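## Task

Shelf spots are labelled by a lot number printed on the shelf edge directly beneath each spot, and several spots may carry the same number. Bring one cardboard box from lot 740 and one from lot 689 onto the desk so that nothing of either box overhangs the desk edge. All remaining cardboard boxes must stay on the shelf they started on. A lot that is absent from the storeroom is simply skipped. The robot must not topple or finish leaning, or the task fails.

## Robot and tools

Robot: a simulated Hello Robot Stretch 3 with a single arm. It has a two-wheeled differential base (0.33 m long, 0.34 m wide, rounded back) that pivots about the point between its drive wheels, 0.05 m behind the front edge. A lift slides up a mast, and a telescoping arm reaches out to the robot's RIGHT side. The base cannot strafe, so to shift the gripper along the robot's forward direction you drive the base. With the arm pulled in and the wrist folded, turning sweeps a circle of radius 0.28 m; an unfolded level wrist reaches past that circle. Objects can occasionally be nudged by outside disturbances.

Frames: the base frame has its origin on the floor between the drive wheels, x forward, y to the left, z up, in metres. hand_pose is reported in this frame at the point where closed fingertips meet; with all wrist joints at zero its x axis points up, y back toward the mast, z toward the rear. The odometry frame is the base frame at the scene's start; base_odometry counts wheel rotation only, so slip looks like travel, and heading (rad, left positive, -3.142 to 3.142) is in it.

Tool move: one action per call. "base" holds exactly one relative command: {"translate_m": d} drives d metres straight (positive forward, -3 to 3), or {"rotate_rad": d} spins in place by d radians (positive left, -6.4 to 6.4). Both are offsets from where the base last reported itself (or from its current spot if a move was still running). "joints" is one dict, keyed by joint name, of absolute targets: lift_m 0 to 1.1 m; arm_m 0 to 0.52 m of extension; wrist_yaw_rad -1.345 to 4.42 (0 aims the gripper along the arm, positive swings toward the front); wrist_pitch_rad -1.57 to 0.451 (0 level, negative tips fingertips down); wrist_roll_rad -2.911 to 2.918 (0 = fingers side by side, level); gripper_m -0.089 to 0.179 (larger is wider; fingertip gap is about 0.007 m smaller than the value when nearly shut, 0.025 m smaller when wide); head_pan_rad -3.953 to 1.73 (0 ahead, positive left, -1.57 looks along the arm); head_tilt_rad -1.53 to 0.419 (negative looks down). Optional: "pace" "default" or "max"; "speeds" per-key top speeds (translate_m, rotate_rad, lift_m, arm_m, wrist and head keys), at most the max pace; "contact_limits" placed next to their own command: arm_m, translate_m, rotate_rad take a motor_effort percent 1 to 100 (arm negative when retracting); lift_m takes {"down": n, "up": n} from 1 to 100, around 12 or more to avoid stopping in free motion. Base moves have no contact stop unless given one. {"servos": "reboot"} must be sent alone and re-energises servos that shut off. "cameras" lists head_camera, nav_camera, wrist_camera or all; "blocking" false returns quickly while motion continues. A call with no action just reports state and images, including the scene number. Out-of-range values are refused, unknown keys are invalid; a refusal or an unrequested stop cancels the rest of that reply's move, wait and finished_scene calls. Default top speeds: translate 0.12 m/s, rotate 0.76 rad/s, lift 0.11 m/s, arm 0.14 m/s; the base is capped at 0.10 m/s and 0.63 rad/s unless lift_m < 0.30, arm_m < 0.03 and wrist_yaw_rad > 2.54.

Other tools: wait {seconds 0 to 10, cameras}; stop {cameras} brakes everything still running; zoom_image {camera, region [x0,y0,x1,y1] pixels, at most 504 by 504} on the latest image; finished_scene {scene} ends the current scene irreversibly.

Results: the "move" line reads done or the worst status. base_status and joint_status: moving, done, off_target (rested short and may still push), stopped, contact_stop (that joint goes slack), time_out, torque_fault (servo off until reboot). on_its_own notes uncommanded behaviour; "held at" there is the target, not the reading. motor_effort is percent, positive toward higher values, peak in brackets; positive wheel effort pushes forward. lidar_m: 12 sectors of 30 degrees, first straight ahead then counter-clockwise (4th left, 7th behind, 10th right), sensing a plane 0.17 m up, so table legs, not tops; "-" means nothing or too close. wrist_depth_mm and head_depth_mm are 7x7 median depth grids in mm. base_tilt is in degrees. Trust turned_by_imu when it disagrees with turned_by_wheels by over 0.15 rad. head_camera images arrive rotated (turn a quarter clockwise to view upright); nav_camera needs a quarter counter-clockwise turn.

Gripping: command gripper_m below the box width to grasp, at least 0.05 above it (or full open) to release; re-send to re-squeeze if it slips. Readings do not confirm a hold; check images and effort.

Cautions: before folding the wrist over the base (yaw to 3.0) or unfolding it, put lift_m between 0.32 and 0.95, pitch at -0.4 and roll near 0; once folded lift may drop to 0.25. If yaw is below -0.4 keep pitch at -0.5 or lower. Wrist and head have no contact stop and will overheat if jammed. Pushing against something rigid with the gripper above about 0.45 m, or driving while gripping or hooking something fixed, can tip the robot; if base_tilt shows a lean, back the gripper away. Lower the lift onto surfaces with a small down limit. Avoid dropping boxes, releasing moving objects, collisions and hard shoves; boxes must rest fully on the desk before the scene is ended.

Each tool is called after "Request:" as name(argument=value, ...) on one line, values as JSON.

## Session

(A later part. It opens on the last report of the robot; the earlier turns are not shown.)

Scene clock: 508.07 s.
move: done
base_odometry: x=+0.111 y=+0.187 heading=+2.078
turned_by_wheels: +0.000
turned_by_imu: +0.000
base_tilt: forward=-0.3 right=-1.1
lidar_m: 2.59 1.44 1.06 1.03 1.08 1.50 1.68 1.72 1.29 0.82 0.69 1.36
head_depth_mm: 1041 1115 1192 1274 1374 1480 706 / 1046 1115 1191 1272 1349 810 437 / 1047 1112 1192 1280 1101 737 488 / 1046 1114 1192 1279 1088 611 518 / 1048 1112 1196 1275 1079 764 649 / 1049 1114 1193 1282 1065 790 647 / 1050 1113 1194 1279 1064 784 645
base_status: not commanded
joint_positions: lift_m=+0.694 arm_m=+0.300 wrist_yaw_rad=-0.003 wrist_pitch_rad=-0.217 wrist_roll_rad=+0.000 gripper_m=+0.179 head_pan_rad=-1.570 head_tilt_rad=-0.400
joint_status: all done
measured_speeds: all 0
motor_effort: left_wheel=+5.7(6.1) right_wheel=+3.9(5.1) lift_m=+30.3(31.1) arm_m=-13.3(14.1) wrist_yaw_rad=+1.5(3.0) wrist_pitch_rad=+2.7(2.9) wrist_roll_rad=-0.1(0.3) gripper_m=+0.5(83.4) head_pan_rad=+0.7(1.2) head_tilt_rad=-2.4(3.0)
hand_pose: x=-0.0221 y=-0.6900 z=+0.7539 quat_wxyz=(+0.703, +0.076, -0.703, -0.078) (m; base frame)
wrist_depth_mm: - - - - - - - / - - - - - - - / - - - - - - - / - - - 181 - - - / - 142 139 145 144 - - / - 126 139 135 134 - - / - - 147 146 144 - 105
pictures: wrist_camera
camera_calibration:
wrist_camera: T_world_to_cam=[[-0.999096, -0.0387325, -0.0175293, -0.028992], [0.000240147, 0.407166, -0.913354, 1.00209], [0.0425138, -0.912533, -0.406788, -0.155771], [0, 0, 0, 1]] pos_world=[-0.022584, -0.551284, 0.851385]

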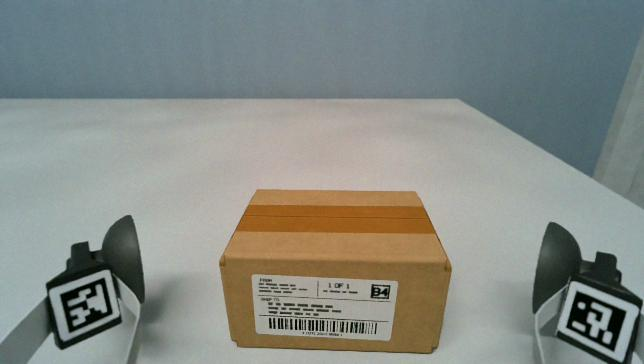

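Request:
move(joints={"arm_m": 0.0, "head_pan_rad": 0.5, "head_tilt_rad": -0.3})

Request:
move(joints={"lift_m": 0.6, "wrist_pitch_rad": -0.4, "gripper_m": 0.05}, cameras=["head_camera", "nav_camera"])

Request:
move(joints={"wrist_yaw_rad": 3.0, "head_pan_rad": -1.57}, cameras=["head_camera"])

Scene clock: 523.37 s.
move: done
base_odometry: x=+0.111 y=+0.187 heading=+2.078
turned_by_wheels: +0.000
turned_by_imu: +0.000
base_tilt: forward=-0.3 right=-1.2
lidar_m: 2.59 1.44 1.07 1.03 1.07 1.50 1.69 1.72 1.29 0.82 0.69 1.36
head_depth_mm: 2199 2288 2369 2470 2550 2057 1560 / 2344 2386 2478 2635 2680 2032 1552 / 2443 2545 2652 2768 2828 2010 1546 / 2578 2691 2830 2942 2876 2006 1537 / 1594 1621 1689 1783 1887 1896 1531 / 1331 1383 1446 1512 1579 1660 1525 / 1185 1225 1264 1311 1368 1438 1440
base_status: not commanded
joint_positions: lift_m=+0.694 arm_m=+0.001 wrist_yaw_rad=-0.003 wrist_pitch_rad=-0.217 wrist_roll_rad=+0.000 gripper_m=+0.179 head_pan_rad=+0.502 head_tilt_rad=-0.300
joint_status: all done
measured_speeds: all 0
motor_effort: left_wheel=+5.7(6.0) right_wheel=+3.8(5.0) lift_m=+28.9(30.3) arm_m=-13.5(15.0) wrist_yaw_rad=+0.9(2.8) wrist_pitch_rad=+2.7(2.8) wrist_roll_rad=+0.0(0.3) gripper_m=+1.0(1.3) head_pan_rad=-3.5(5.9) head_tilt_rad=+5.7(9.2)
hand_pose: x=-0.0221 y=-0.3906 z=+0.7539 quat_wxyz=(+0.703, +0.076, -0.703, -0.078) (m; base frame)
wrist_depth_mm: - - - - - - - / - - - - - - - / - - - 416 - - - / - - - - - - - / - 142 - - - - - / 123 - - - - - - / 677 - - - - - 105
pictures: none

Scene clock: 525.17 s.
move: done
base_odometry: x=+0.111 y=+0.187 heading=+2.078
turned_by_wheels: +0.000
turned_by_imu: +0.000
base_tilt: forward=-0.2 right=-1.1
lidar_m: 2.59 1.44 1.07 1.03 1.08 1.50 1.68 1.72 1.29 0.82 0.69 1.37
head_depth_mm: 2189 2315 2343 2465 2531 2055 1559 / 2315 2416 2498 2598 2642 2039 1554 / 2460 2513 2622 2755 2827 2006 1548 / 2576 2700 2789 2957 2877 2005 1534 / 1607 1611 1690 1798 1882 1897 1531 / 1334 1389 1453 1511 1593 1668 1521 / 1184 1219 1265 1323 1366 1434 1435
base_status: not commanded
joint_positions: lift_m=+0.600 arm_m=+0.001 wrist_yaw_rad=-0.003 wrist_pitch_rad=-0.414 wrist_roll_rad=+0.000 gripper_m=+0.050 head_pan_rad=+0.500 head_tilt_rad=-0.300
joint_status: all done
measured_speeds: all 0
motor_effort: left_wheel=+6.0(6.0) right_wheel=+4.2(5.1) lift_m=+23.5(27.1) arm_m=-12.1(13.9) wrist_yaw_rad=+1.7(3.0) wrist_pitch_rad=+2.0(5.1) wrist_roll_rad=-0.4(0.4) gripper_m=+0.1(84.1) head_pan_rad=-2.9(3.6) head_tilt_rad=+5.6(6.2)
hand_pose: x=-0.0221 y=-0.3705 z=+0.6137 quat_wxyz=(+0.692, +0.145, -0.692, -0.146) (m; base frame)
wrist_depth_mm: - - - - - - - / - - - - 649 - - / - - - - - - - / - - - - - - - / - - - - - - - / 889 889 127 891 126 876 872 / 791 99 762 774 720 767 761
pictures: head_camera (sideways), nav_camera (sideways)
camera_calibration:
head_camera: T_world_to_cam=[[-0.192605, -0.157987, -0.968475, 1.27716], [-0.442538, 0.894874, -0.057971, 0.0778555], [0.875822, 0.417421, -0.242273, 0.265556], [0, 0, 0, 1]] pos_world=[0.0478615, 0.0212547, 1.30574]
nav_camera: T_world_to_cam=[[0.228924, 0.144522, 0.962656, -1.21137], [0.492005, -0.870485, 0.0136833, 0.0293482], [0.839955, 0.470499, -0.27038, 0.3], [0, 0, 0, 1]] pos_world=[0.0108867, 0.0594675, 1.24685]

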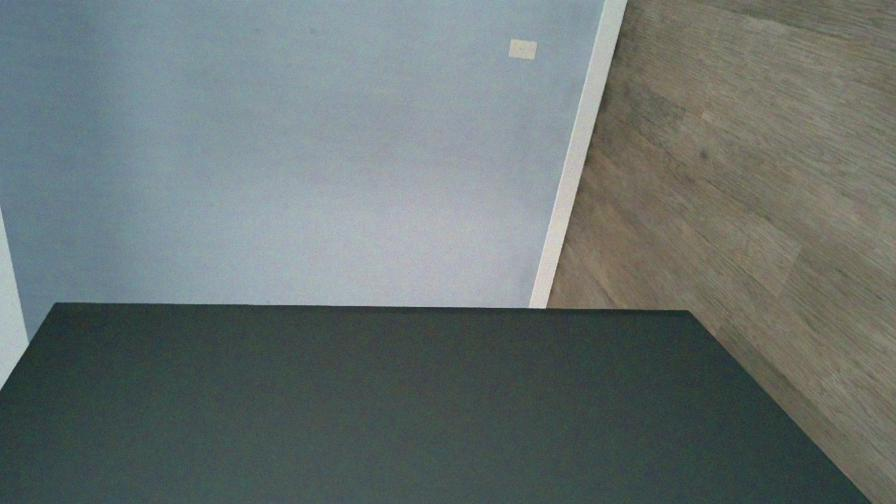

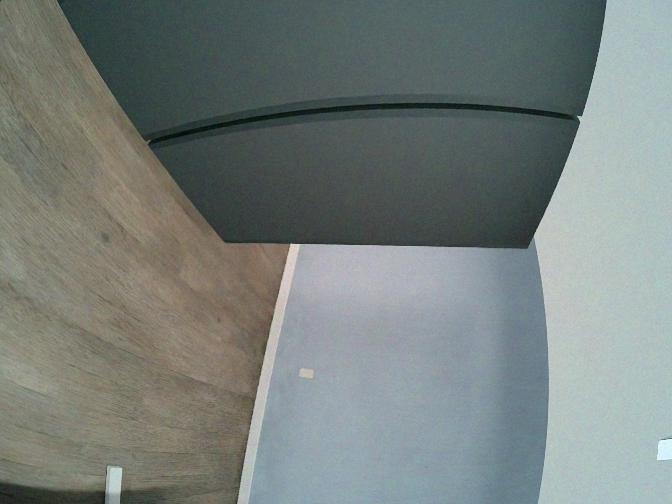

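Scene clock: 527.67 s.
move: done
base_odometry: x=+0.111 y=+0.187 heading=+2.078
turned_by_wheels: +0.000
turned_by_imu: +0.000
base_tilt: forward=-0.3 right=-1.1
lidar_m: 2.58 1.43 1.07 1.03 1.08 1.50 1.69 1.72 1.29 0.82 0.69 1.36
head_depth_mm: 1075 1126 1186 1247 1302 1370 1421 / 1075 1120 1185 1238 1307 1010 707 / 1080 1129 1186 1245 1280 915 703 / 1081 1120 1184 1244 1279 911 698 / 1075 1126 1184 1236 1273 902 692 / 1074 1125 1183 1235 1283 897 691 / 1080 1128 1178 1241 1275 890 686
base_status: not commanded
joint_positions: lift_m=+0.600 arm_m=+0.001 wrist_yaw_rad=+2.997 wrist_pitch_rad=-0.414 wrist_roll_rad=+0.000 gripper_m=+0.050 head_pan_rad=-1.578 head_tilt_rad=-0.300
joint_status: all done
measured_speeds: translate_m=+0.000 rotate_rad=+0.000 lift_m=+0.000 arm_m=+0.000 wrist_yaw_rad=+0.000 wrist_pitch_rad=+0.000 wrist_roll_rad=+0.000 head_pan_rad=+0.024 head_tilt_rad=+0.000
motor_effort: left_wheel=+5.5(5.9) right_wheel=+3.6(5.6) lift_m=+23.6(24.0) arm_m=-9.8(12.5) wrist_yaw_rad=+1.4(6.5) wrist_pitch_rad=+2.0(2.1) wrist_roll_rad=-0.2(0.3) gripper_m=+0.1(0.9) head_pan_rad=+3.4(5.0) head_tilt_rad=+4.8(6.2)
hand_pose: x=+0.0112 y=+0.0771 z=+0.6137 quat_wxyz=(+0.195, +0.700, +0.095, +0.680) (m; base frame)
wrist_depth_mm: - 137 980 - - - - / - 147 - - - - - / - 162 - - - - - / - 182 - - - - - / - - 198 - - - - / 904 910 127 883 125 870 886 / 795 99 280 780 740 761 763
pictures: head_camera (sideways)
camera_calibration:
head_camera: T_world_to_cam=[[-0.0445383, 0.244901, -0.968525, 1.27631], [0.997165, -0.0479594, -0.0579823, 0.0690516], [-0.0606497, -0.968361, -0.24207, 0.271008], [0, 0, 0, 1]] pos_world=[0.00442542, -0.0468237, 1.30574]

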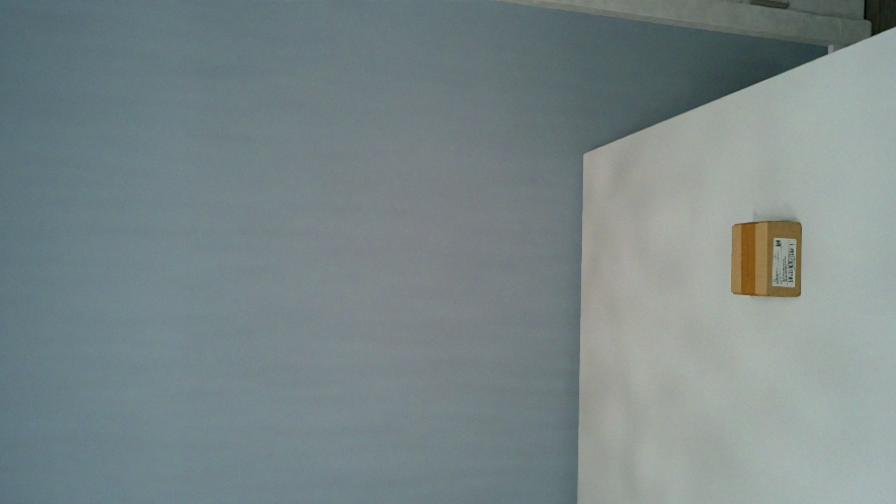

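Request:
move(joints={"lift_m": 0.28}, pace="max")

Request:
move(base={"translate_m": 2.05}, joints={"head_pan_rad": 1.2}, pace="max", cameras=["head_camera", "nav_camera"])

Scene clock: 542.27 s.
move: done
base_odometry: x=+0.111 y=+0.187 heading=+2.078
turned_by_wheels: +0.000
turned_by_imu: +0.000
base_tilt: forward=-0.3 right=-1.1
lidar_m: 2.58 1.44 1.07 1.03 1.08 1.50 1.68 1.71 1.29 0.82 0.69 1.36
head_depth_mm: 1074 1121 1175 1244 1307 1364 1419 / 1078 1119 1182 1240 1304 963 703 / 1075 1120 1177 1237 1275 922 701 / 1077 1125 1183 1237 1270 912 698 / 1081 1124 1188 1238 1276 904 695 / 1072 1128 1180 1244 1280 896 692 / 1075 1129 1183 1244 1283 892 689
base_status: not commanded
joint_positions: lift_m=+0.280 arm_m=+0.001 wrist_yaw_rad=+2.997 wrist_pitch_rad=-0.415 wrist_roll_rad=+0.000 gripper_m=+0.050 head_pan_rad=-1.570 head_tilt_rad=-0.300
joint_status: all done
measured_speeds: all 0
motor_effort: left_wheel=+5.4(6.0) right_wheel=+4.2(5.1) lift_m=+25.9(26.4) arm_m=-6.1(8.5) wrist_yaw_rad=+2.7(3.7) wrist_pitch_rad=+2.2(2.3) wrist_roll_rad=+0.0(0.3) gripper_m=+0.8(0.9) head_pan_rad=+3.3(4.0) head_tilt_rad=+4.4(5.5)
hand_pose: x=+0.0111 y=+0.0769 z=+0.2934 quat_wxyz=(+0.195, +0.700, +0.095, +0.680) (m; base frame)
wrist_depth_mm: - 137 981 - - - - / - 148 - - - - - / 922 162 861 903 892 869 873 / 725 185 653 707 713 708 703 / 598 576 198 584 590 583 572 / 510 507 127 308 125 499 492 / 434 99 261 270 424 428 427
pictures: none

Scene clock: 550.53 s.
move: done
base_odometry: x=-0.884 y=+1.980 heading=+2.077
turned_by_wheels: +0.000
turned_by_imu: +0.001
base_tilt: forward=-0.3 right=-1.2
lidar_m: 0.56 0.58 0.81 2.38 1.26 1.43 3.70 1.20 1.33 1.29 0.78 0.58
head_depth_mm: 753 760 773 786 804 819 832 / 885 899 919 937 951 976 998 / 1074 1099 1122 1157 1183 1210 1252 / 1364 1408 1457 1505 1556 1602 1481 / 1881 1962 2051 2149 2262 1951 1529 / 2103 2183 2300 2431 2508 1976 1535 / 2021 2124 2208 2312 2411 1967 1521
base_status: done
joint_positions: lift_m=+0.280 arm_m=+0.001 wrist_yaw_rad=+2.997 wrist_pitch_rad=-0.415 wrist_roll_rad=+0.000 gripper_m=+0.050 head_pan_rad=+1.200 head_tilt_rad=-0.300
joint_status: all done
measured_speeds: all 0
motor_effort: left_wheel=-1.9(13.3) right_wheel=+9.0(15.4) lift_m=+24.7(30.6) arm_m=+0.3(6.5) wrist_yaw_rad=+0.8(3.4) wrist_pitch_rad=+2.2(2.4) wrist_roll_rad=+0.0(0.3) gripper_m=+0.4(1.0) head_pan_rad=-2.6(4.4) head_tilt_rad=+3.5(4.8)
hand_pose: x=+0.0111 y=+0.0770 z=+0.2934 quat_wxyz=(+0.195, +0.700, +0.096, +0.680) (m; base frame)
wrist_depth_mm: - 137 - - - - - / - 147 - - - - - / 942 161 865 886 892 872 - / 735 186 665 713 718 698 662 / 602 579 198 584 584 584 573 / 515 511 127 309 125 496 498 / 435 99 259 270 426 429 434
pictures: head_camera (sideways), nav_camera (sideways)
camera_calibration:
head_camera: T_world_to_cam=[[-0.0455599, -0.244713, -0.968524, 1.27631], [-0.914786, 0.399758, -0.0579733, 0.0807017], [0.401362, 0.883351, -0.242073, 0.268213], [0, 0, 0, 1]] pos_world=[0.0243228, 0.0431426, 1.30574]
nav_camera: T_world_to_cam=[[0.0820038, 0.257794, 0.962714, -1.21055], [0.936955, -0.349182, 0.0136938, 0.0266366], [0.339692, 0.900896, -0.270176, 0.302773], [0, 0, 0, 1]] pos_world=[-0.0285371, 0.048607, 1.24685]

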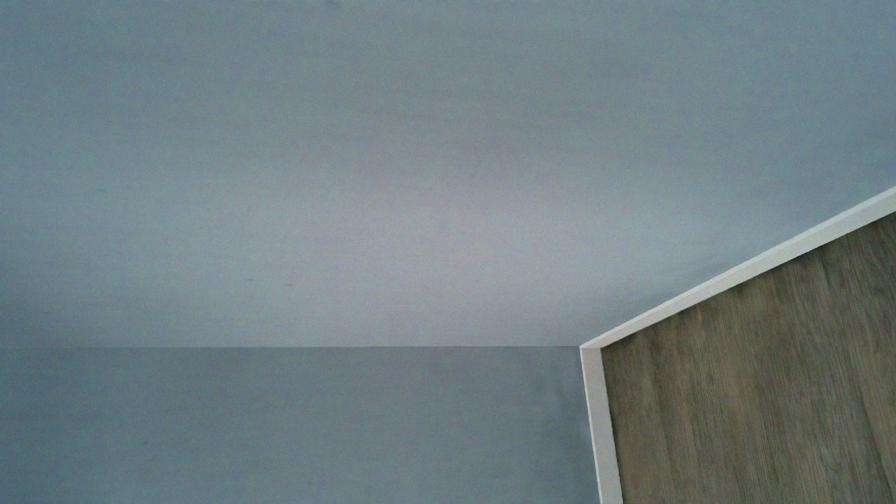

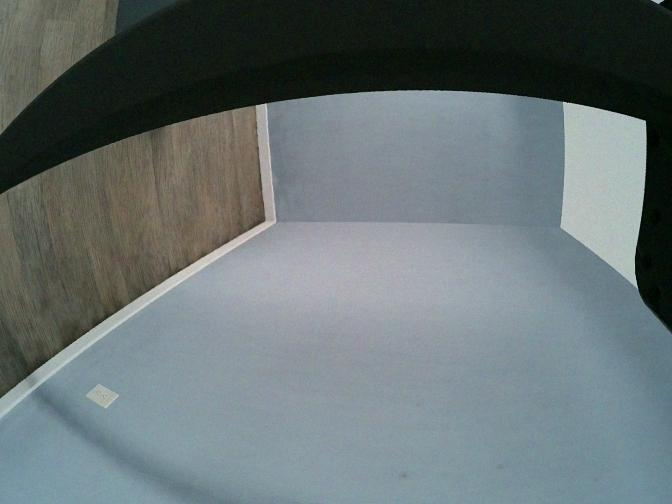

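Request:
move(base={"rotate_rad": 1.571}, pace="max")

Request:
move(base={"translate_m": 1.75}, joints={"head_pan_rad": 1.3}, pace="max", cameras=["head_camera", "nav_camera"])

Scene clock: 561.87 s.
move: done
base_odometry: x=-0.884 y=+1.980 heading=-2.635
turned_by_wheels: +1.571
turned_by_imu: +1.539
base_tilt: forward=-0.4 right=-1.2
lidar_m: 2.18 1.09 1.41 3.68 1.20 1.23 1.30 0.79 0.58 0.56 0.58 0.80
head_depth_mm: 1316 1341 1352 1379 1415 1433 1456 / 1606 1576 1585 1631 1673 1712 1549 / 2683 1902 1931 1994 2043 1921 1548 / 3095 2390 2497 2561 2554 1990 1534 / 3173 3559 3391 3540 2875 1991 1527 / 3198 3687 3862 - 2827 1966 1521 / 3299 3625 3724 3810 2810 1975 1520
base_status: done
joint_positions: lift_m=+0.280 arm_m=+0.001 wrist_yaw_rad=+2.997 wrist_pitch_rad=-0.415 wrist_roll_rad=+0.000 gripper_m=+0.050 head_pan_rad=+1.200 head_tilt_rad=-0.300
joint_status: not commanded
measured_speeds: all 0
motor_effort: left_wheel=-6.1(14.7) right_wheel=+8.9(14.5) lift_m=+27.6(27.6) arm_m=-6.4(6.4) wrist_yaw_rad=+2.3(3.4) wrist_pitch_rad=+2.1(2.4) wrist_roll_rad=+0.1(0.3) gripper_m=+0.2(0.8) head_pan_rad=-1.4(2.8) head_tilt_rad=+2.4(3.4)
hand_pose: x=+0.0111 y=+0.0769 z=+0.2934 quat_wxyz=(+0.195, +0.700, +0.096, +0.680) (m; base frame)
wrist_depth_mm: - 137 - - - - - / - 148 - - - - - / 903 162 865 909 889 881 875 / 727 186 657 718 709 694 690 / 606 577 199 583 588 586 578 / 510 512 127 310 125 496 494 / 432 99 260 269 427 433 430
pictures: none

Scene clock: 569.13 s.
move: done
base_odometry: x=-2.415 y=+1.131 heading=-2.635
turned_by_wheels: +0.000
turned_by_imu: +0.002
base_tilt: forward=-0.3 right=-1.2
lidar_m: 0.72 0.74 1.02 1.36 0.57 0.65 2.19 0.80 0.58 0.56 0.59 0.74
head_depth_mm: 1098 1108 1113 1134 1144 1165 1176 / 1331 1332 1357 1373 1404 1429 1423 / 1674 1711 1728 1761 1783 1822 1549 / 2278 2333 2396 2460 2510 2010 1540 / 2916 3702 3868 - 2873 1997 1533 / 3236 3777 3884 - 2881 1989 1523 / 3199 3668 3755 3841 2822 1978 1518
base_status: done
joint_positions: lift_m=+0.280 arm_m=+0.001 wrist_yaw_rad=+2.997 wrist_pitch_rad=-0.415 wrist_roll_rad=+0.000 gripper_m=+0.050 head_pan_rad=+1.300 head_tilt_rad=-0.300
joint_status: all done
measured_speeds: all 0
motor_effort: left_wheel=+0.0(9.7) right_wheel=+7.2(17.3) lift_m=+26.6(30.8) arm_m=-7.1(13.7) wrist_yaw_rad=+1.3(3.3) wrist_pitch_rad=+2.2(2.4) wrist_roll_rad=+0.0(0.3) gripper_m=+0.5(1.1) head_pan_rad=+3.4(5.9) head_tilt_rad=+1.9(3.4)
hand_pose: x=+0.0110 y=+0.0770 z=+0.2934 quat_wxyz=(+0.195, +0.700, +0.096, +0.680) (m; base frame)
wrist_depth_mm: - 137 - - - - - / - 148 - - - - - / - 161 867 908 887 871 818 / - 179 660 722 695 698 689 / 580 558 198 593 582 585 576 / 511 513 127 309 126 503 490 / 436 99 261 269 428 432 430
pictures: head_camera (sideways), nav_camera (sideways)
camera_calibration:
head_camera: T_world_to_cam=[[-0.0207933, -0.248048, -0.968524, 1.27616], [-0.95026, 0.306014, -0.0579721, 0.0809237], [0.310762, 0.919145, -0.242074, 0.268752], [0, 0, 0, 1]] pos_world=[0.0199163, 0.0447647, 1.30574]
nav_camera: T_world_to_cam=[[0.0557466, 0.264705, 0.962717, -1.2104], [0.967227, -0.253541, 0.0137049, 0.0264177], [0.247716, 0.930402, -0.270164, 0.303304], [0, 0, 0, 1]] pos_world=[-0.0332097, 0.0449015, 1.24685]

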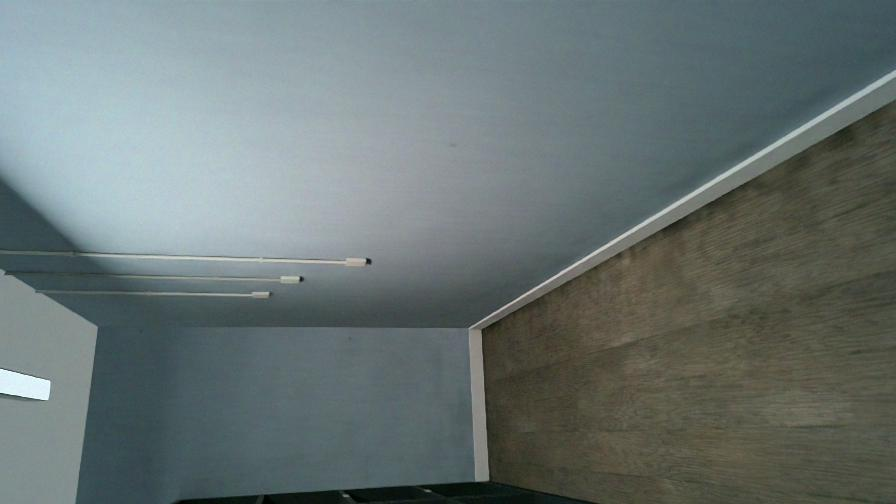

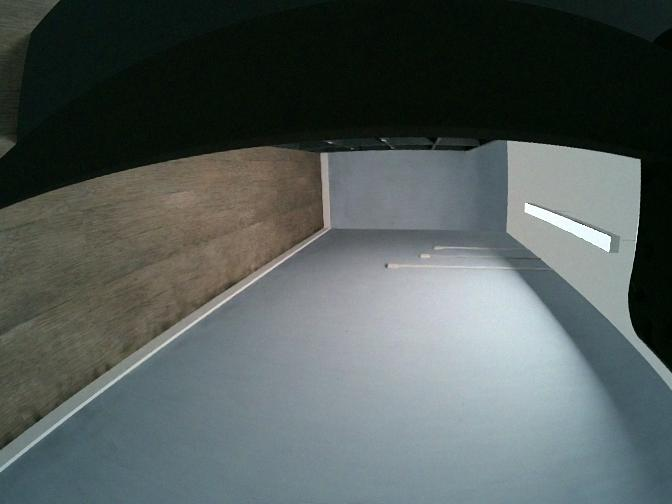

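Request:
move(base={"rotate_rad": -1.571}, pace="max")

Request:
move(base={"translate_m": -0.9}, joints={"head_pan_rad": -1.57}, pace="max", cameras=["head_camera", "nav_camera"])

Scene clock: 582.03 s.
move: done
base_odometry: x=-2.415 y=+1.131 heading=+2.077
turned_by_wheels: -1.571
turned_by_imu: -1.541
base_tilt: forward=-0.2 right=-1.1
lidar_m: 0.56 0.59 0.74 0.72 0.75 1.04 1.36 0.54 0.66 2.03 0.78 0.58
head_depth_mm: 681 715 759 801 855 892 939 / 661 695 731 775 820 870 932 / 640 673 708 749 794 840 896 / 622 653 686 726 764 810 863 / 606 636 665 702 739 785 832 / 591 617 645 678 715 755 798 / 576 602 628 659 695 731 774
base_status: done
joint_positions: lift_m=+0.280 arm_m=+0.001 wrist_yaw_rad=+2.997 wrist_pitch_rad=-0.415 wrist_roll_rad=+0.000 gripper_m=+0.050 head_pan_rad=+1.300 head_tilt_rad=-0.300
joint_status: not commanded
measured_speeds: all 0
motor_effort: left_wheel=+6.5(14.5) right_wheel=-8.3(15.3) lift_m=+29.2(29.2) arm_m=-13.1(13.1) wrist_yaw_rad=+1.9(2.9) wrist_pitch_rad=+2.3(2.4) wrist_roll_rad=-0.2(0.3) gripper_m=+0.4(1.0) head_pan_rad=+2.8(3.6) head_tilt_rad=+1.2(1.9)
hand_pose: x=+0.0110 y=+0.0769 z=+0.2934 quat_wxyz=(+0.195, +0.700, +0.096, +0.680) (m; base frame)
wrist_depth_mm: - 137 - - - - - / - 148 - - - - - / - 161 171 822 830 801 - / 725 186 655 717 709 698 674 / 600 576 199 589 587 579 580 / 516 510 127 310 125 492 491 / 433 99 261 269 422 430 430
pictures: none

Scene clock: 586.40 s.
move: done
base_odometry: x=-1.978 y=+0.344 heading=+2.077
turned_by_wheels: +0.000
turned_by_imu: -0.001
base_tilt: forward=-0.3 right=-1.2
lidar_m: 1.45 1.03 0.76 0.74 0.77 1.07 1.40 0.51 0.63 0.72 0.56 0.48
head_depth_mm: 341 628 664 699 718 504 384 / 345 633 666 699 721 500 383 / 348 635 665 699 720 420 379 / 353 635 663 698 713 471 375 / 330 633 666 699 708 491 376 / 333 636 668 700 703 488 374 / 339 634 667 699 697 486 373
base_status: done
joint_positions: lift_m=+0.280 arm_m=+0.001 wrist_yaw_rad=+2.998 wrist_pitch_rad=-0.415 wrist_roll_rad=+0.000 gripper_m=+0.050 head_pan_rad=-1.570 head_tilt_rad=-0.300
joint_status: all done
measured_speeds: all 0
motor_effort: left_wheel=+0.0(13.8) right_wheel=-9.7(15.9) lift_m=+26.5(30.4) arm_m=-11.6(14.1) wrist_yaw_rad=+1.9(3.8) wrist_pitch_rad=+2.3(2.4) wrist_roll_rad=-0.1(0.3) gripper_m=+0.2(0.9) head_pan_rad=+3.2(5.1) head_tilt_rad=+0.7(1.9)
hand_pose: x=+0.0110 y=+0.0770 z=+0.2934 quat_wxyz=(+0.195, +0.700, +0.096, +0.680) (m; base frame)
wrist_depth_mm: - 137 - - - - - / - 148 - - - - - / - 161 173 802 856 850 828 / 732 186 670 714 707 710 702 / 601 580 199 595 591 584 583 / 509 505 127 310 126 502 494 / 437 99 262 269 425 433 428
pictures: head_camera (sideways), nav_camera (sideways)
camera_calibration:
head_camera: T_world_to_cam=[[-0.0463499, 0.24457, -0.968523, 1.27632], [0.997496, -0.0405196, -0.0579684, 0.0689663], [-0.0534215, -0.968785, -0.242079, 0.270993], [0, 0, 0, 1]] pos_world=[0.00484056, -0.0468205, 1.30574]
nav_camera: T_world_to_cam=[[0.0171385, -0.269983, 0.962713, -1.21015], [-0.999799, -0.0146398, 0.0136931, 0.0384931], [0.010397, -0.962754, -0.270179, 0.304798], [0, 0, 0, 1]] pos_world=[0.0560565, -0.0327104, 1.24685]

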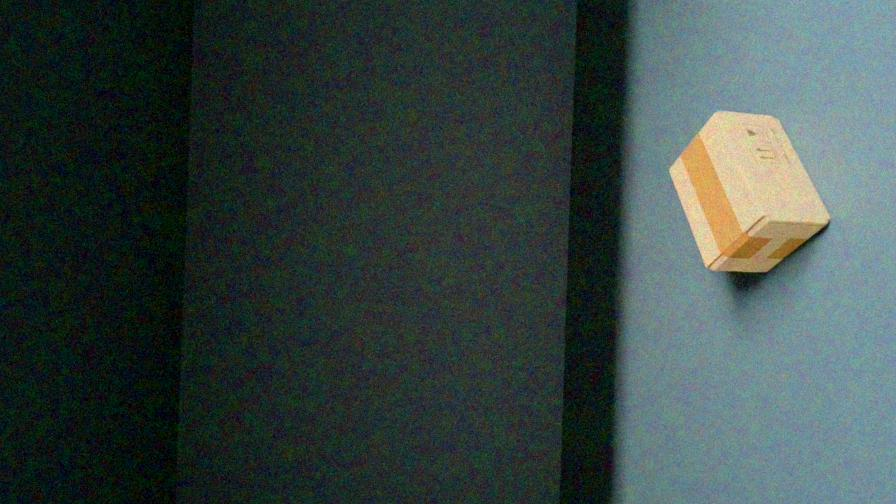

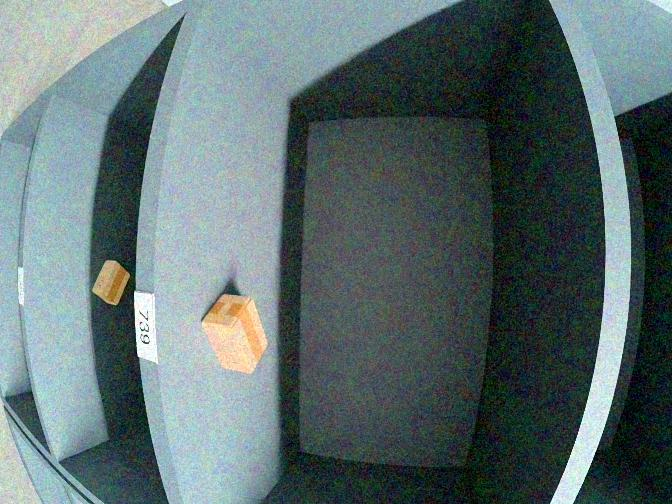

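Request:
move(joints={"head_pan_rad": -2.2, "head_tilt_rad": -0.35}, pace="max", cameras=["head_camera", "nav_camera"])

Request:
zoom_image(camera="nav_camera", region=[20, 180, 320, 420])

Scene clock: 595.30 s.
move: done
base_odometry: x=-1.978 y=+0.344 heading=+2.077
turned_by_wheels: +0.000
turned_by_imu: +0.000
base_tilt: forward=-0.3 right=-1.2
lidar_m: 1.45 1.03 0.76 0.74 0.77 1.07 1.40 0.51 0.63 0.72 0.55 0.48
head_depth_mm: 348 455 468 484 507 536 596 / 351 504 524 544 558 488 616 / 356 563 593 620 617 465 701 / 360 647 686 719 644 462 398 / 365 723 763 814 639 459 369 / 372 682 719 762 633 455 356 / 379 639 670 707 629 452 354
base_status: not commanded
joint_positions: lift_m=+0.280 arm_m=+0.001 wrist_yaw_rad=+2.998 wrist_pitch_rad=-0.415 wrist_roll_rad=+0.000 gripper_m=+0.050 head_pan_rad=-2.213 head_tilt_rad=-0.349
joint_status: all done
measured_speeds: all 0
motor_effort: left_wheel=-0.1(0.8) right_wheel=-9.5(10.3) lift_m=+24.0(24.9) arm_m=-9.9(10.4) wrist_yaw_rad=+1.5(2.7) wrist_pitch_rad=+2.2(2.3) wrist_roll_rad=-0.1(0.3) gripper_m=-0.1(0.7) head_pan_rad=-0.8(5.3) head_tilt_rad=-4.0(7.4)
hand_pose: x=+0.0110 y=+0.0770 z=+0.2934 quat_wxyz=(+0.195, +0.700, +0.096, +0.680) (m; base frame)
wrist_depth_mm: - 138 - - - - - / - 148 - - - - - / - 161 173 825 846 844 831 / 730 187 665 716 700 693 699 / 603 580 199 588 575 582 574 / 511 511 127 309 125 497 488 / 433 99 260 270 424 429 429
pictures: head_camera (sideways), nav_camera (sideways)
camera_calibration:
head_camera: T_world_to_cam=[[0.137621, 0.261321, -0.955391, 1.25801], [0.776132, -0.62772, -0.0598963, 0.072832], [-0.61537, -0.733266, -0.289207, 0.335743], [0, 0, 0, 1]] pos_world=[-0.0230491, -0.0368364, 1.30335]
nav_camera: T_world_to_cam=[[-0.176087, -0.263875, 0.948348, -1.19011], [-0.809663, 0.586752, 0.0129256, 0.0382868], [-0.559856, -0.765566, -0.316969, 0.369219], [0, 0, 0, 1]] pos_world=[0.0281468, -0.0538423, 1.24517]

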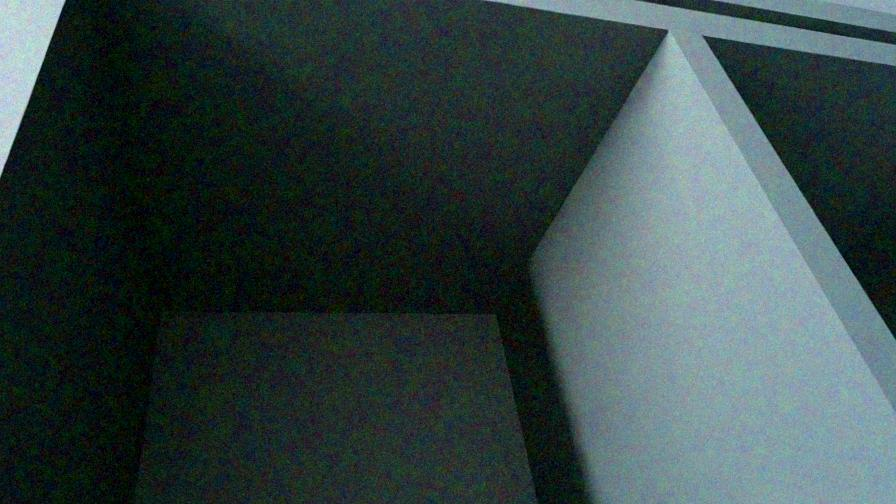

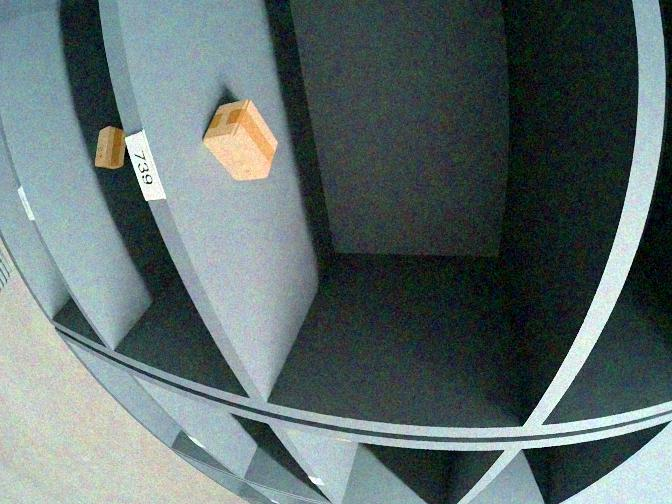

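Scaled by 1.680 from the camera's 672x504 image, which has a finer 792x594 frame.

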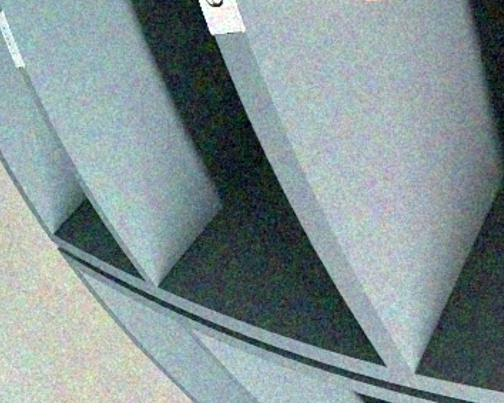

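Request:
move(base={"translate_m": -0.94}, joints={"head_pan_rad": -1.57, "head_tilt_rad": -0.6}, pace="max", cameras=["nav_camera"])

Request:
zoom_image(camera="nav_camera", region=[0, 150, 350, 400])

Request:
move(base={"translate_m": -0.8}, pace="max", cameras=["nav_camera"])

Request:
zoom_image(camera="nav_camera", region=[0, 150, 350, 400])

Scene clock: 612.10 s.
move: done
base_odometry: x=-1.522 y=-0.478 heading=+2.078
turned_by_wheels: +0.000
turned_by_imu: -0.001
base_tilt: forward=-0.2 right=-1.2
lidar_m: 1.36 1.06 0.78 0.76 0.79 1.09 1.39 0.50 0.63 0.70 0.55 0.47
head_depth_mm: 558 613 681 603 447 356 736 / 559 615 682 597 444 353 731 / 561 615 683 591 441 351 728 / 560 616 683 490 437 350 711 / 562 618 687 578 434 348 720 / 563 618 688 573 431 350 719 / 563 620 690 567 428 353 718
base_status: done
joint_positions: lift_m=+0.280 arm_m=+0.001 wrist_yaw_rad=+2.998 wrist_pitch_rad=-0.415 wrist_roll_rad=+0.000 gripper_m=+0.050 head_pan_rad=-1.570 head_tilt_rad=-0.600
joint_status: all done
measured_speeds: all 0
motor_effort: left_wheel=+0.3(14.0) right_wheel=-9.4(14.2) lift_m=+27.9(31.1) arm_m=-6.4(8.7) wrist_yaw_rad=+2.4(3.1) wrist_pitch_rad=+2.2(2.4) wrist_roll_rad=+0.2(0.3) gripper_m=+0.2(1.0) head_pan_rad=-2.8(5.9) head_tilt_rad=+3.2(8.2)
hand_pose: x=+0.0110 y=+0.0770 z=+0.2934 quat_wxyz=(+0.195, +0.700, +0.096, +0.680) (m; base frame)
wrist_depth_mm: - 137 - - - - - / - 147 - - - - - / - 162 173 849 843 838 838 / 734 186 651 707 704 699 700 / 603 576 198 590 580 580 576 / 509 512 127 310 125 497 488 / 434 99 260 269 423 432 427
pictures: nav_camera (sideways)
camera_calibration:
nav_camera: T_world_to_cam=[[0.0175182, -0.542648, 0.839777, -1.04974], [-0.999787, -0.018659, 0.00879896, 0.0448662], [0.0108947, -0.839753, -0.542859, 0.659659], [0, 0, 0, 1]] pos_world=[0.0560593, -0.01485, 1.23925]

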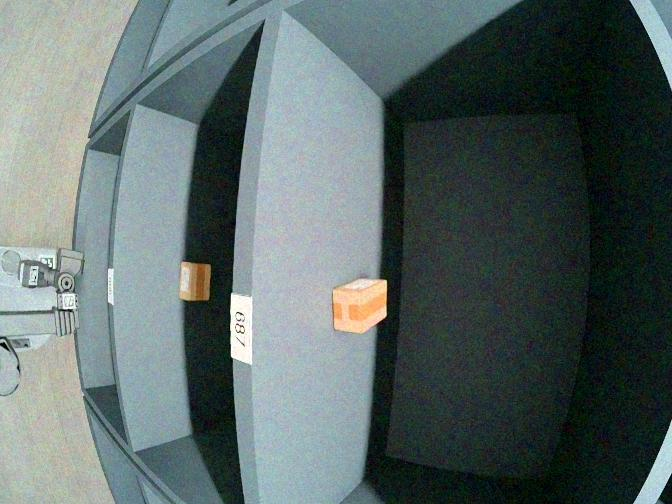

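Scaled by 1.440 from the camera's 672x504 image, which has a finer 792x594 frame.

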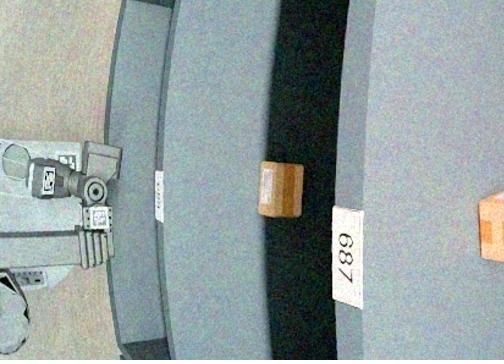

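Scene clock: 616.10 s.
move: done
base_odometry: x=-1.134 y=-1.177 heading=+2.078
turned_by_wheels: +0.000
turned_by_imu: +0.000
base_tilt: forward=-0.3 right=-1.1
lidar_m: 1.21 1.07 0.80 0.77 0.81 1.12 1.53 0.62 0.71 0.69 0.36 0.35
head_depth_mm: 545 600 665 602 430 356 701 / 546 601 667 596 443 353 698 / 548 601 667 593 441 352 699 / 548 602 666 586 437 350 708 / 549 602 670 581 434 347 706 / 549 604 669 574 430 346 704 / 550 606 661 570 428 344 695
base_status: done
joint_positions: lift_m=+0.280 arm_m=+0.001 wrist_yaw_rad=+2.998 wrist_pitch_rad=-0.415 wrist_roll_rad=+0.000 gripper_m=+0.050 head_pan_rad=-1.570 head_tilt_rad=-0.600
joint_status: not commanded
measured_speeds: all 0
motor_effort: left_wheel=-4.6(14.0) right_wheel=-4.1(14.6) lift_m=+28.2(28.3) arm_m=-4.5(6.6) wrist_yaw_rad=+1.4(3.4) wrist_pitch_rad=+2.2(2.3) wrist_roll_rad=+0.2(0.3) gripper_m=+0.2(0.8) head_pan_rad=-2.8(3.6) head_tilt_rad=+2.7(4.3)
hand_pose: x=+0.0110 y=+0.0770 z=+0.2934 quat_wxyz=(+0.195, +0.700, +0.096, +0.680) (m; base frame)
wrist_depth_mm: - 137 - - - - - / - 148 - - - - - / - 162 193 849 842 845 827 / 738 186 658 718 705 701 693 / 603 580 199 584 586 577 578 / 512 505 127 309 125 499 489 / 435 99 260 269 425 432 429
pictures: nav_camera (sideways)
camera_calibration:
nav_camera: T_world_to_cam=[[0.0174645, -0.542463, 0.839898, -1.04988], [-0.999789, -0.0185442, 0.00881208, 0.0448511], [0.010795, -0.839875, -0.542673, 0.659432], [0, 0, 0, 1]] pos_world=[0.0560588, -0.0148506, 1.23925]

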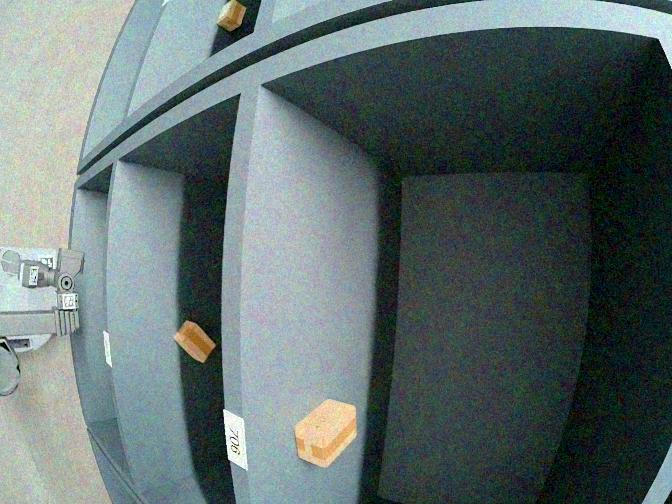

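Scaled by 1.440 from the camera's 672x504 image, which has a finer 792x594 frame.

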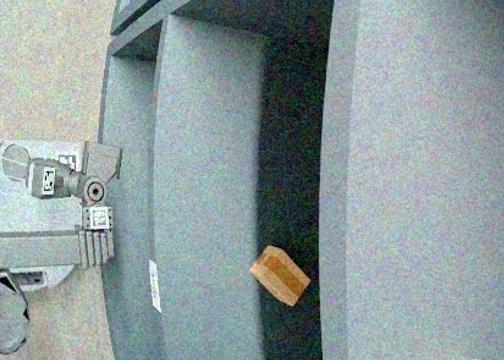

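Request:
move(base={"translate_m": -0.14}, joints={"head_tilt_rad": -1.1}, pace="max", cameras=["head_camera"])

Request:
move(base={"translate_m": 0.94}, pace="max", cameras=["head_camera"])

Request:
move(base={"translate_m": 0.94}, pace="max", cameras=["head_camera"])

Scene clock: 626.30 s.
move: done
base_odometry: x=-1.066 y=-1.299 heading=+2.078
turned_by_wheels: +0.000
turned_by_imu: -0.001
base_tilt: forward=-0.3 right=-1.2
lidar_m: 1.35 1.08 0.80 0.77 0.81 1.12 1.40 0.50 0.64 0.68 0.55 0.46
head_depth_mm: 516 436 377 824 784 1156 1096 / 511 372 374 817 782 1159 1010 / 505 369 372 814 773 998 665 / 501 425 369 805 770 793 924 / 495 422 366 819 767 1139 1031 / 491 417 363 813 771 1143 1066 / 485 414 360 819 768 1133 1061
base_status: done
joint_positions: lift_m=+0.280 arm_m=+0.001 wrist_yaw_rad=+2.998 wrist_pitch_rad=-0.415 wrist_roll_rad=+0.000 gripper_m=+0.050 head_pan_rad=-1.570 head_tilt_rad=-1.107
joint_status: all done
measured_speeds: all 0
motor_effort: left_wheel=+2.5(12.8) right_wheel=-7.5(17.4) lift_m=+24.5(30.6) arm_m=-1.9(3.3) wrist_yaw_rad=+1.9(2.9) wrist_pitch_rad=+2.2(2.4) wrist_roll_rad=+0.0(0.3) gripper_m=-0.2(1.0) head_pan_rad=-2.4(3.3) head_tilt_rad=-1.6(8.6)
hand_pose: x=+0.0110 y=+0.0770 z=+0.2934 quat_wxyz=(+0.195, +0.700, +0.096, +0.680) (m; base frame)
wrist_depth_mm: - 137 - - - - - / - 148 - - - - - / - 162 193 855 854 826 839 / 725 186 663 717 709 701 694 / 608 575 198 585 578 579 576 / 511 515 127 310 125 498 495 / 437 99 260 270 422 435 431
pictures: head_camera (sideways)
camera_calibration:
head_camera: T_world_to_cam=[[-0.046753, 0.868809, -0.492936, 0.656358], [0.997477, 0.0142185, -0.0695464, 0.0839779], [-0.0534137, -0.494944, -0.867282, 1.08434], [0, 0, 0, 1]] pos_world=[0.00483935, -0.0347554, 1.26981]

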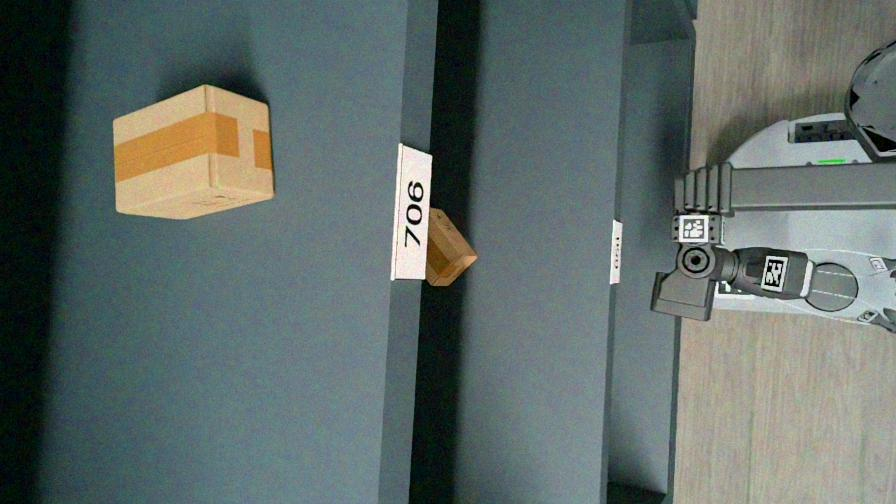

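Scene clock: 630.80 s.
move: done
base_odometry: x=-1.522 y=-0.478 heading=+2.078
turned_by_wheels: +0.000
turned_by_imu: +0.001
base_tilt: forward=-0.4 right=-1.2
lidar_m: 1.36 1.05 0.78 0.76 0.79 1.10 1.40 0.51 0.63 0.70 0.55 0.47
head_depth_mm: 523 441 380 840 786 1165 1091 / 518 437 377 845 783 1176 1007 / 500 423 375 842 788 994 664 / 429 413 372 814 783 787 923 / 503 427 368 831 780 1145 1046 / 497 422 365 838 774 1148 1067 / 492 418 365 833 772 1150 1061
base_status: done
joint_positions: lift_m=+0.280 arm_m=+0.001 wrist_yaw_rad=+2.998 wrist_pitch_rad=-0.415 wrist_roll_rad=+0.000 gripper_m=+0.050 head_pan_rad=-1.570 head_tilt_rad=-1.100
joint_status: not commanded
measured_speeds: all 0
motor_effort: left_wheel=+5.9(13.2) right_wheel=+0.3(14.5) lift_m=+26.8(30.9) arm_m=-0.3(2.9) wrist_yaw_rad=+2.0(3.2) wrist_pitch_rad=+2.1(2.4) wrist_roll_rad=-0.1(0.3) gripper_m=+0.3(1.1) head_pan_rad=-2.1(3.2) head_tilt_rad=+0.5(1.8)
hand_pose: x=+0.0110 y=+0.0770 z=+0.2934 quat_wxyz=(+0.195, +0.700, +0.096, +0.680) (m; base frame)
wrist_depth_mm: - 137 - - - - - / - 148 - - - - - / - 162 173 859 822 835 833 / 727 186 662 707 713 702 696 / 597 586 197 589 589 577 577 / 517 512 127 310 125 495 492 / 435 99 262 270 422 432 431
pictures: head_camera (sideways)
camera_calibration:
head_camera: T_world_to_cam=[[-0.0467909, 0.865186, -0.499263, 0.664561], [0.997476, 0.0137441, -0.0696658, 0.0841296], [-0.053412, -0.501263, -0.863645, 1.07955], [0, 0, 0, 1]] pos_world=[0.00483923, -0.0349845, 1.27]

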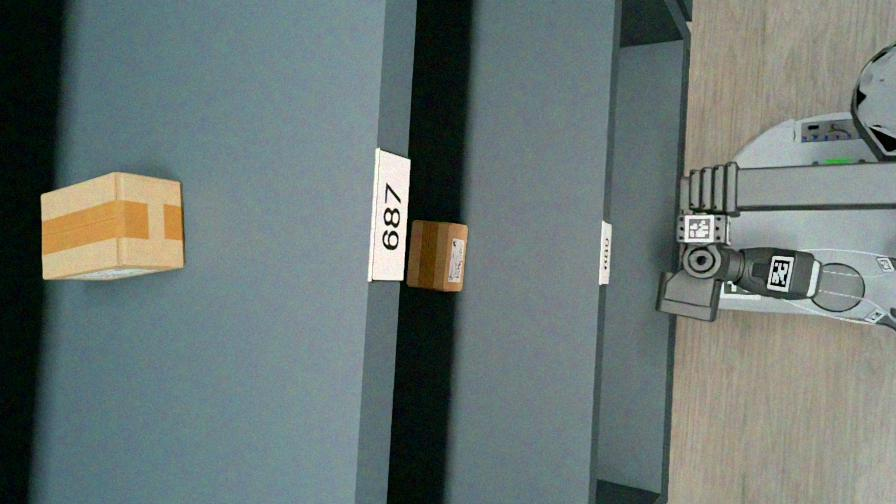

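Scene clock: 635.30 s.
move: done
base_odometry: x=-1.979 y=+0.344 heading=+2.078
turned_by_wheels: +0.000
turned_by_imu: +0.001
base_tilt: forward=-0.5 right=-1.2
lidar_m: 1.45 1.02 0.76 0.73 0.77 1.07 1.40 0.51 0.63 0.72 0.55 0.48
head_depth_mm: 523 440 382 868 800 1167 1096 / 518 411 384 865 793 1171 1010 / 513 383 381 855 790 1002 667 / 508 410 378 835 797 790 923 / 503 425 377 844 795 1147 1045 / 497 422 379 841 787 1154 1065 / 492 418 378 837 784 1149 1067
base_status: done
joint_positions: lift_m=+0.280 arm_m=+0.001 wrist_yaw_rad=+2.998 wrist_pitch_rad=-0.415 wrist_roll_rad=+0.000 gripper_m=+0.050 head_pan_rad=-1.570 head_tilt_rad=-1.100
joint_status: not commanded
measured_speeds: all 0
motor_effort: left_wheel=+6.0(13.6) right_wheel=+0.4(14.4) lift_m=+28.3(28.3) arm_m=+1.5(1.9) wrist_yaw_rad=+1.6(3.2) wrist_pitch_rad=+2.2(2.4) wrist_roll_rad=-0.1(0.3) gripper_m=+0.5(0.9) head_pan_rad=-0.9(2.4) head_tilt_rad=-0.3(1.4)
hand_pose: x=+0.0110 y=+0.0770 z=+0.2934 quat_wxyz=(+0.195, +0.700, +0.096, +0.680) (m; base frame)
wrist_depth_mm: - 137 - - - - - / - 147 - - - - - / - 161 173 819 837 843 822 / 727 186 666 711 715 698 703 / 606 581 198 591 588 579 577 / 511 507 127 312 126 497 493 / 432 99 261 270 423 433 430
pictures: head_camera (sideways)
camera_calibration:
head_camera: T_world_to_cam=[[-0.0467909, 0.865186, -0.499263, 0.664561], [0.997476, 0.0137441, -0.0696658, 0.0841296], [-0.053412, -0.501263, -0.863645, 1.07955], [0, 0, 0, 1]] pos_world=[0.00483923, -0.0349845, 1.27]

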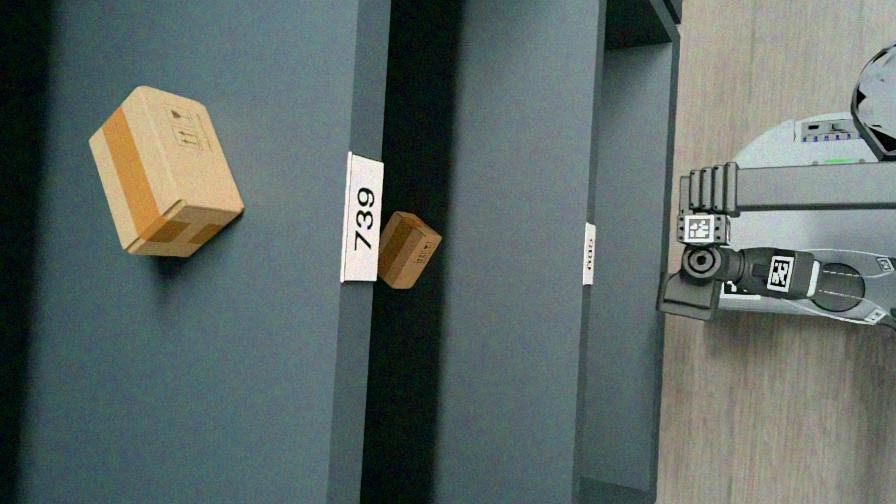

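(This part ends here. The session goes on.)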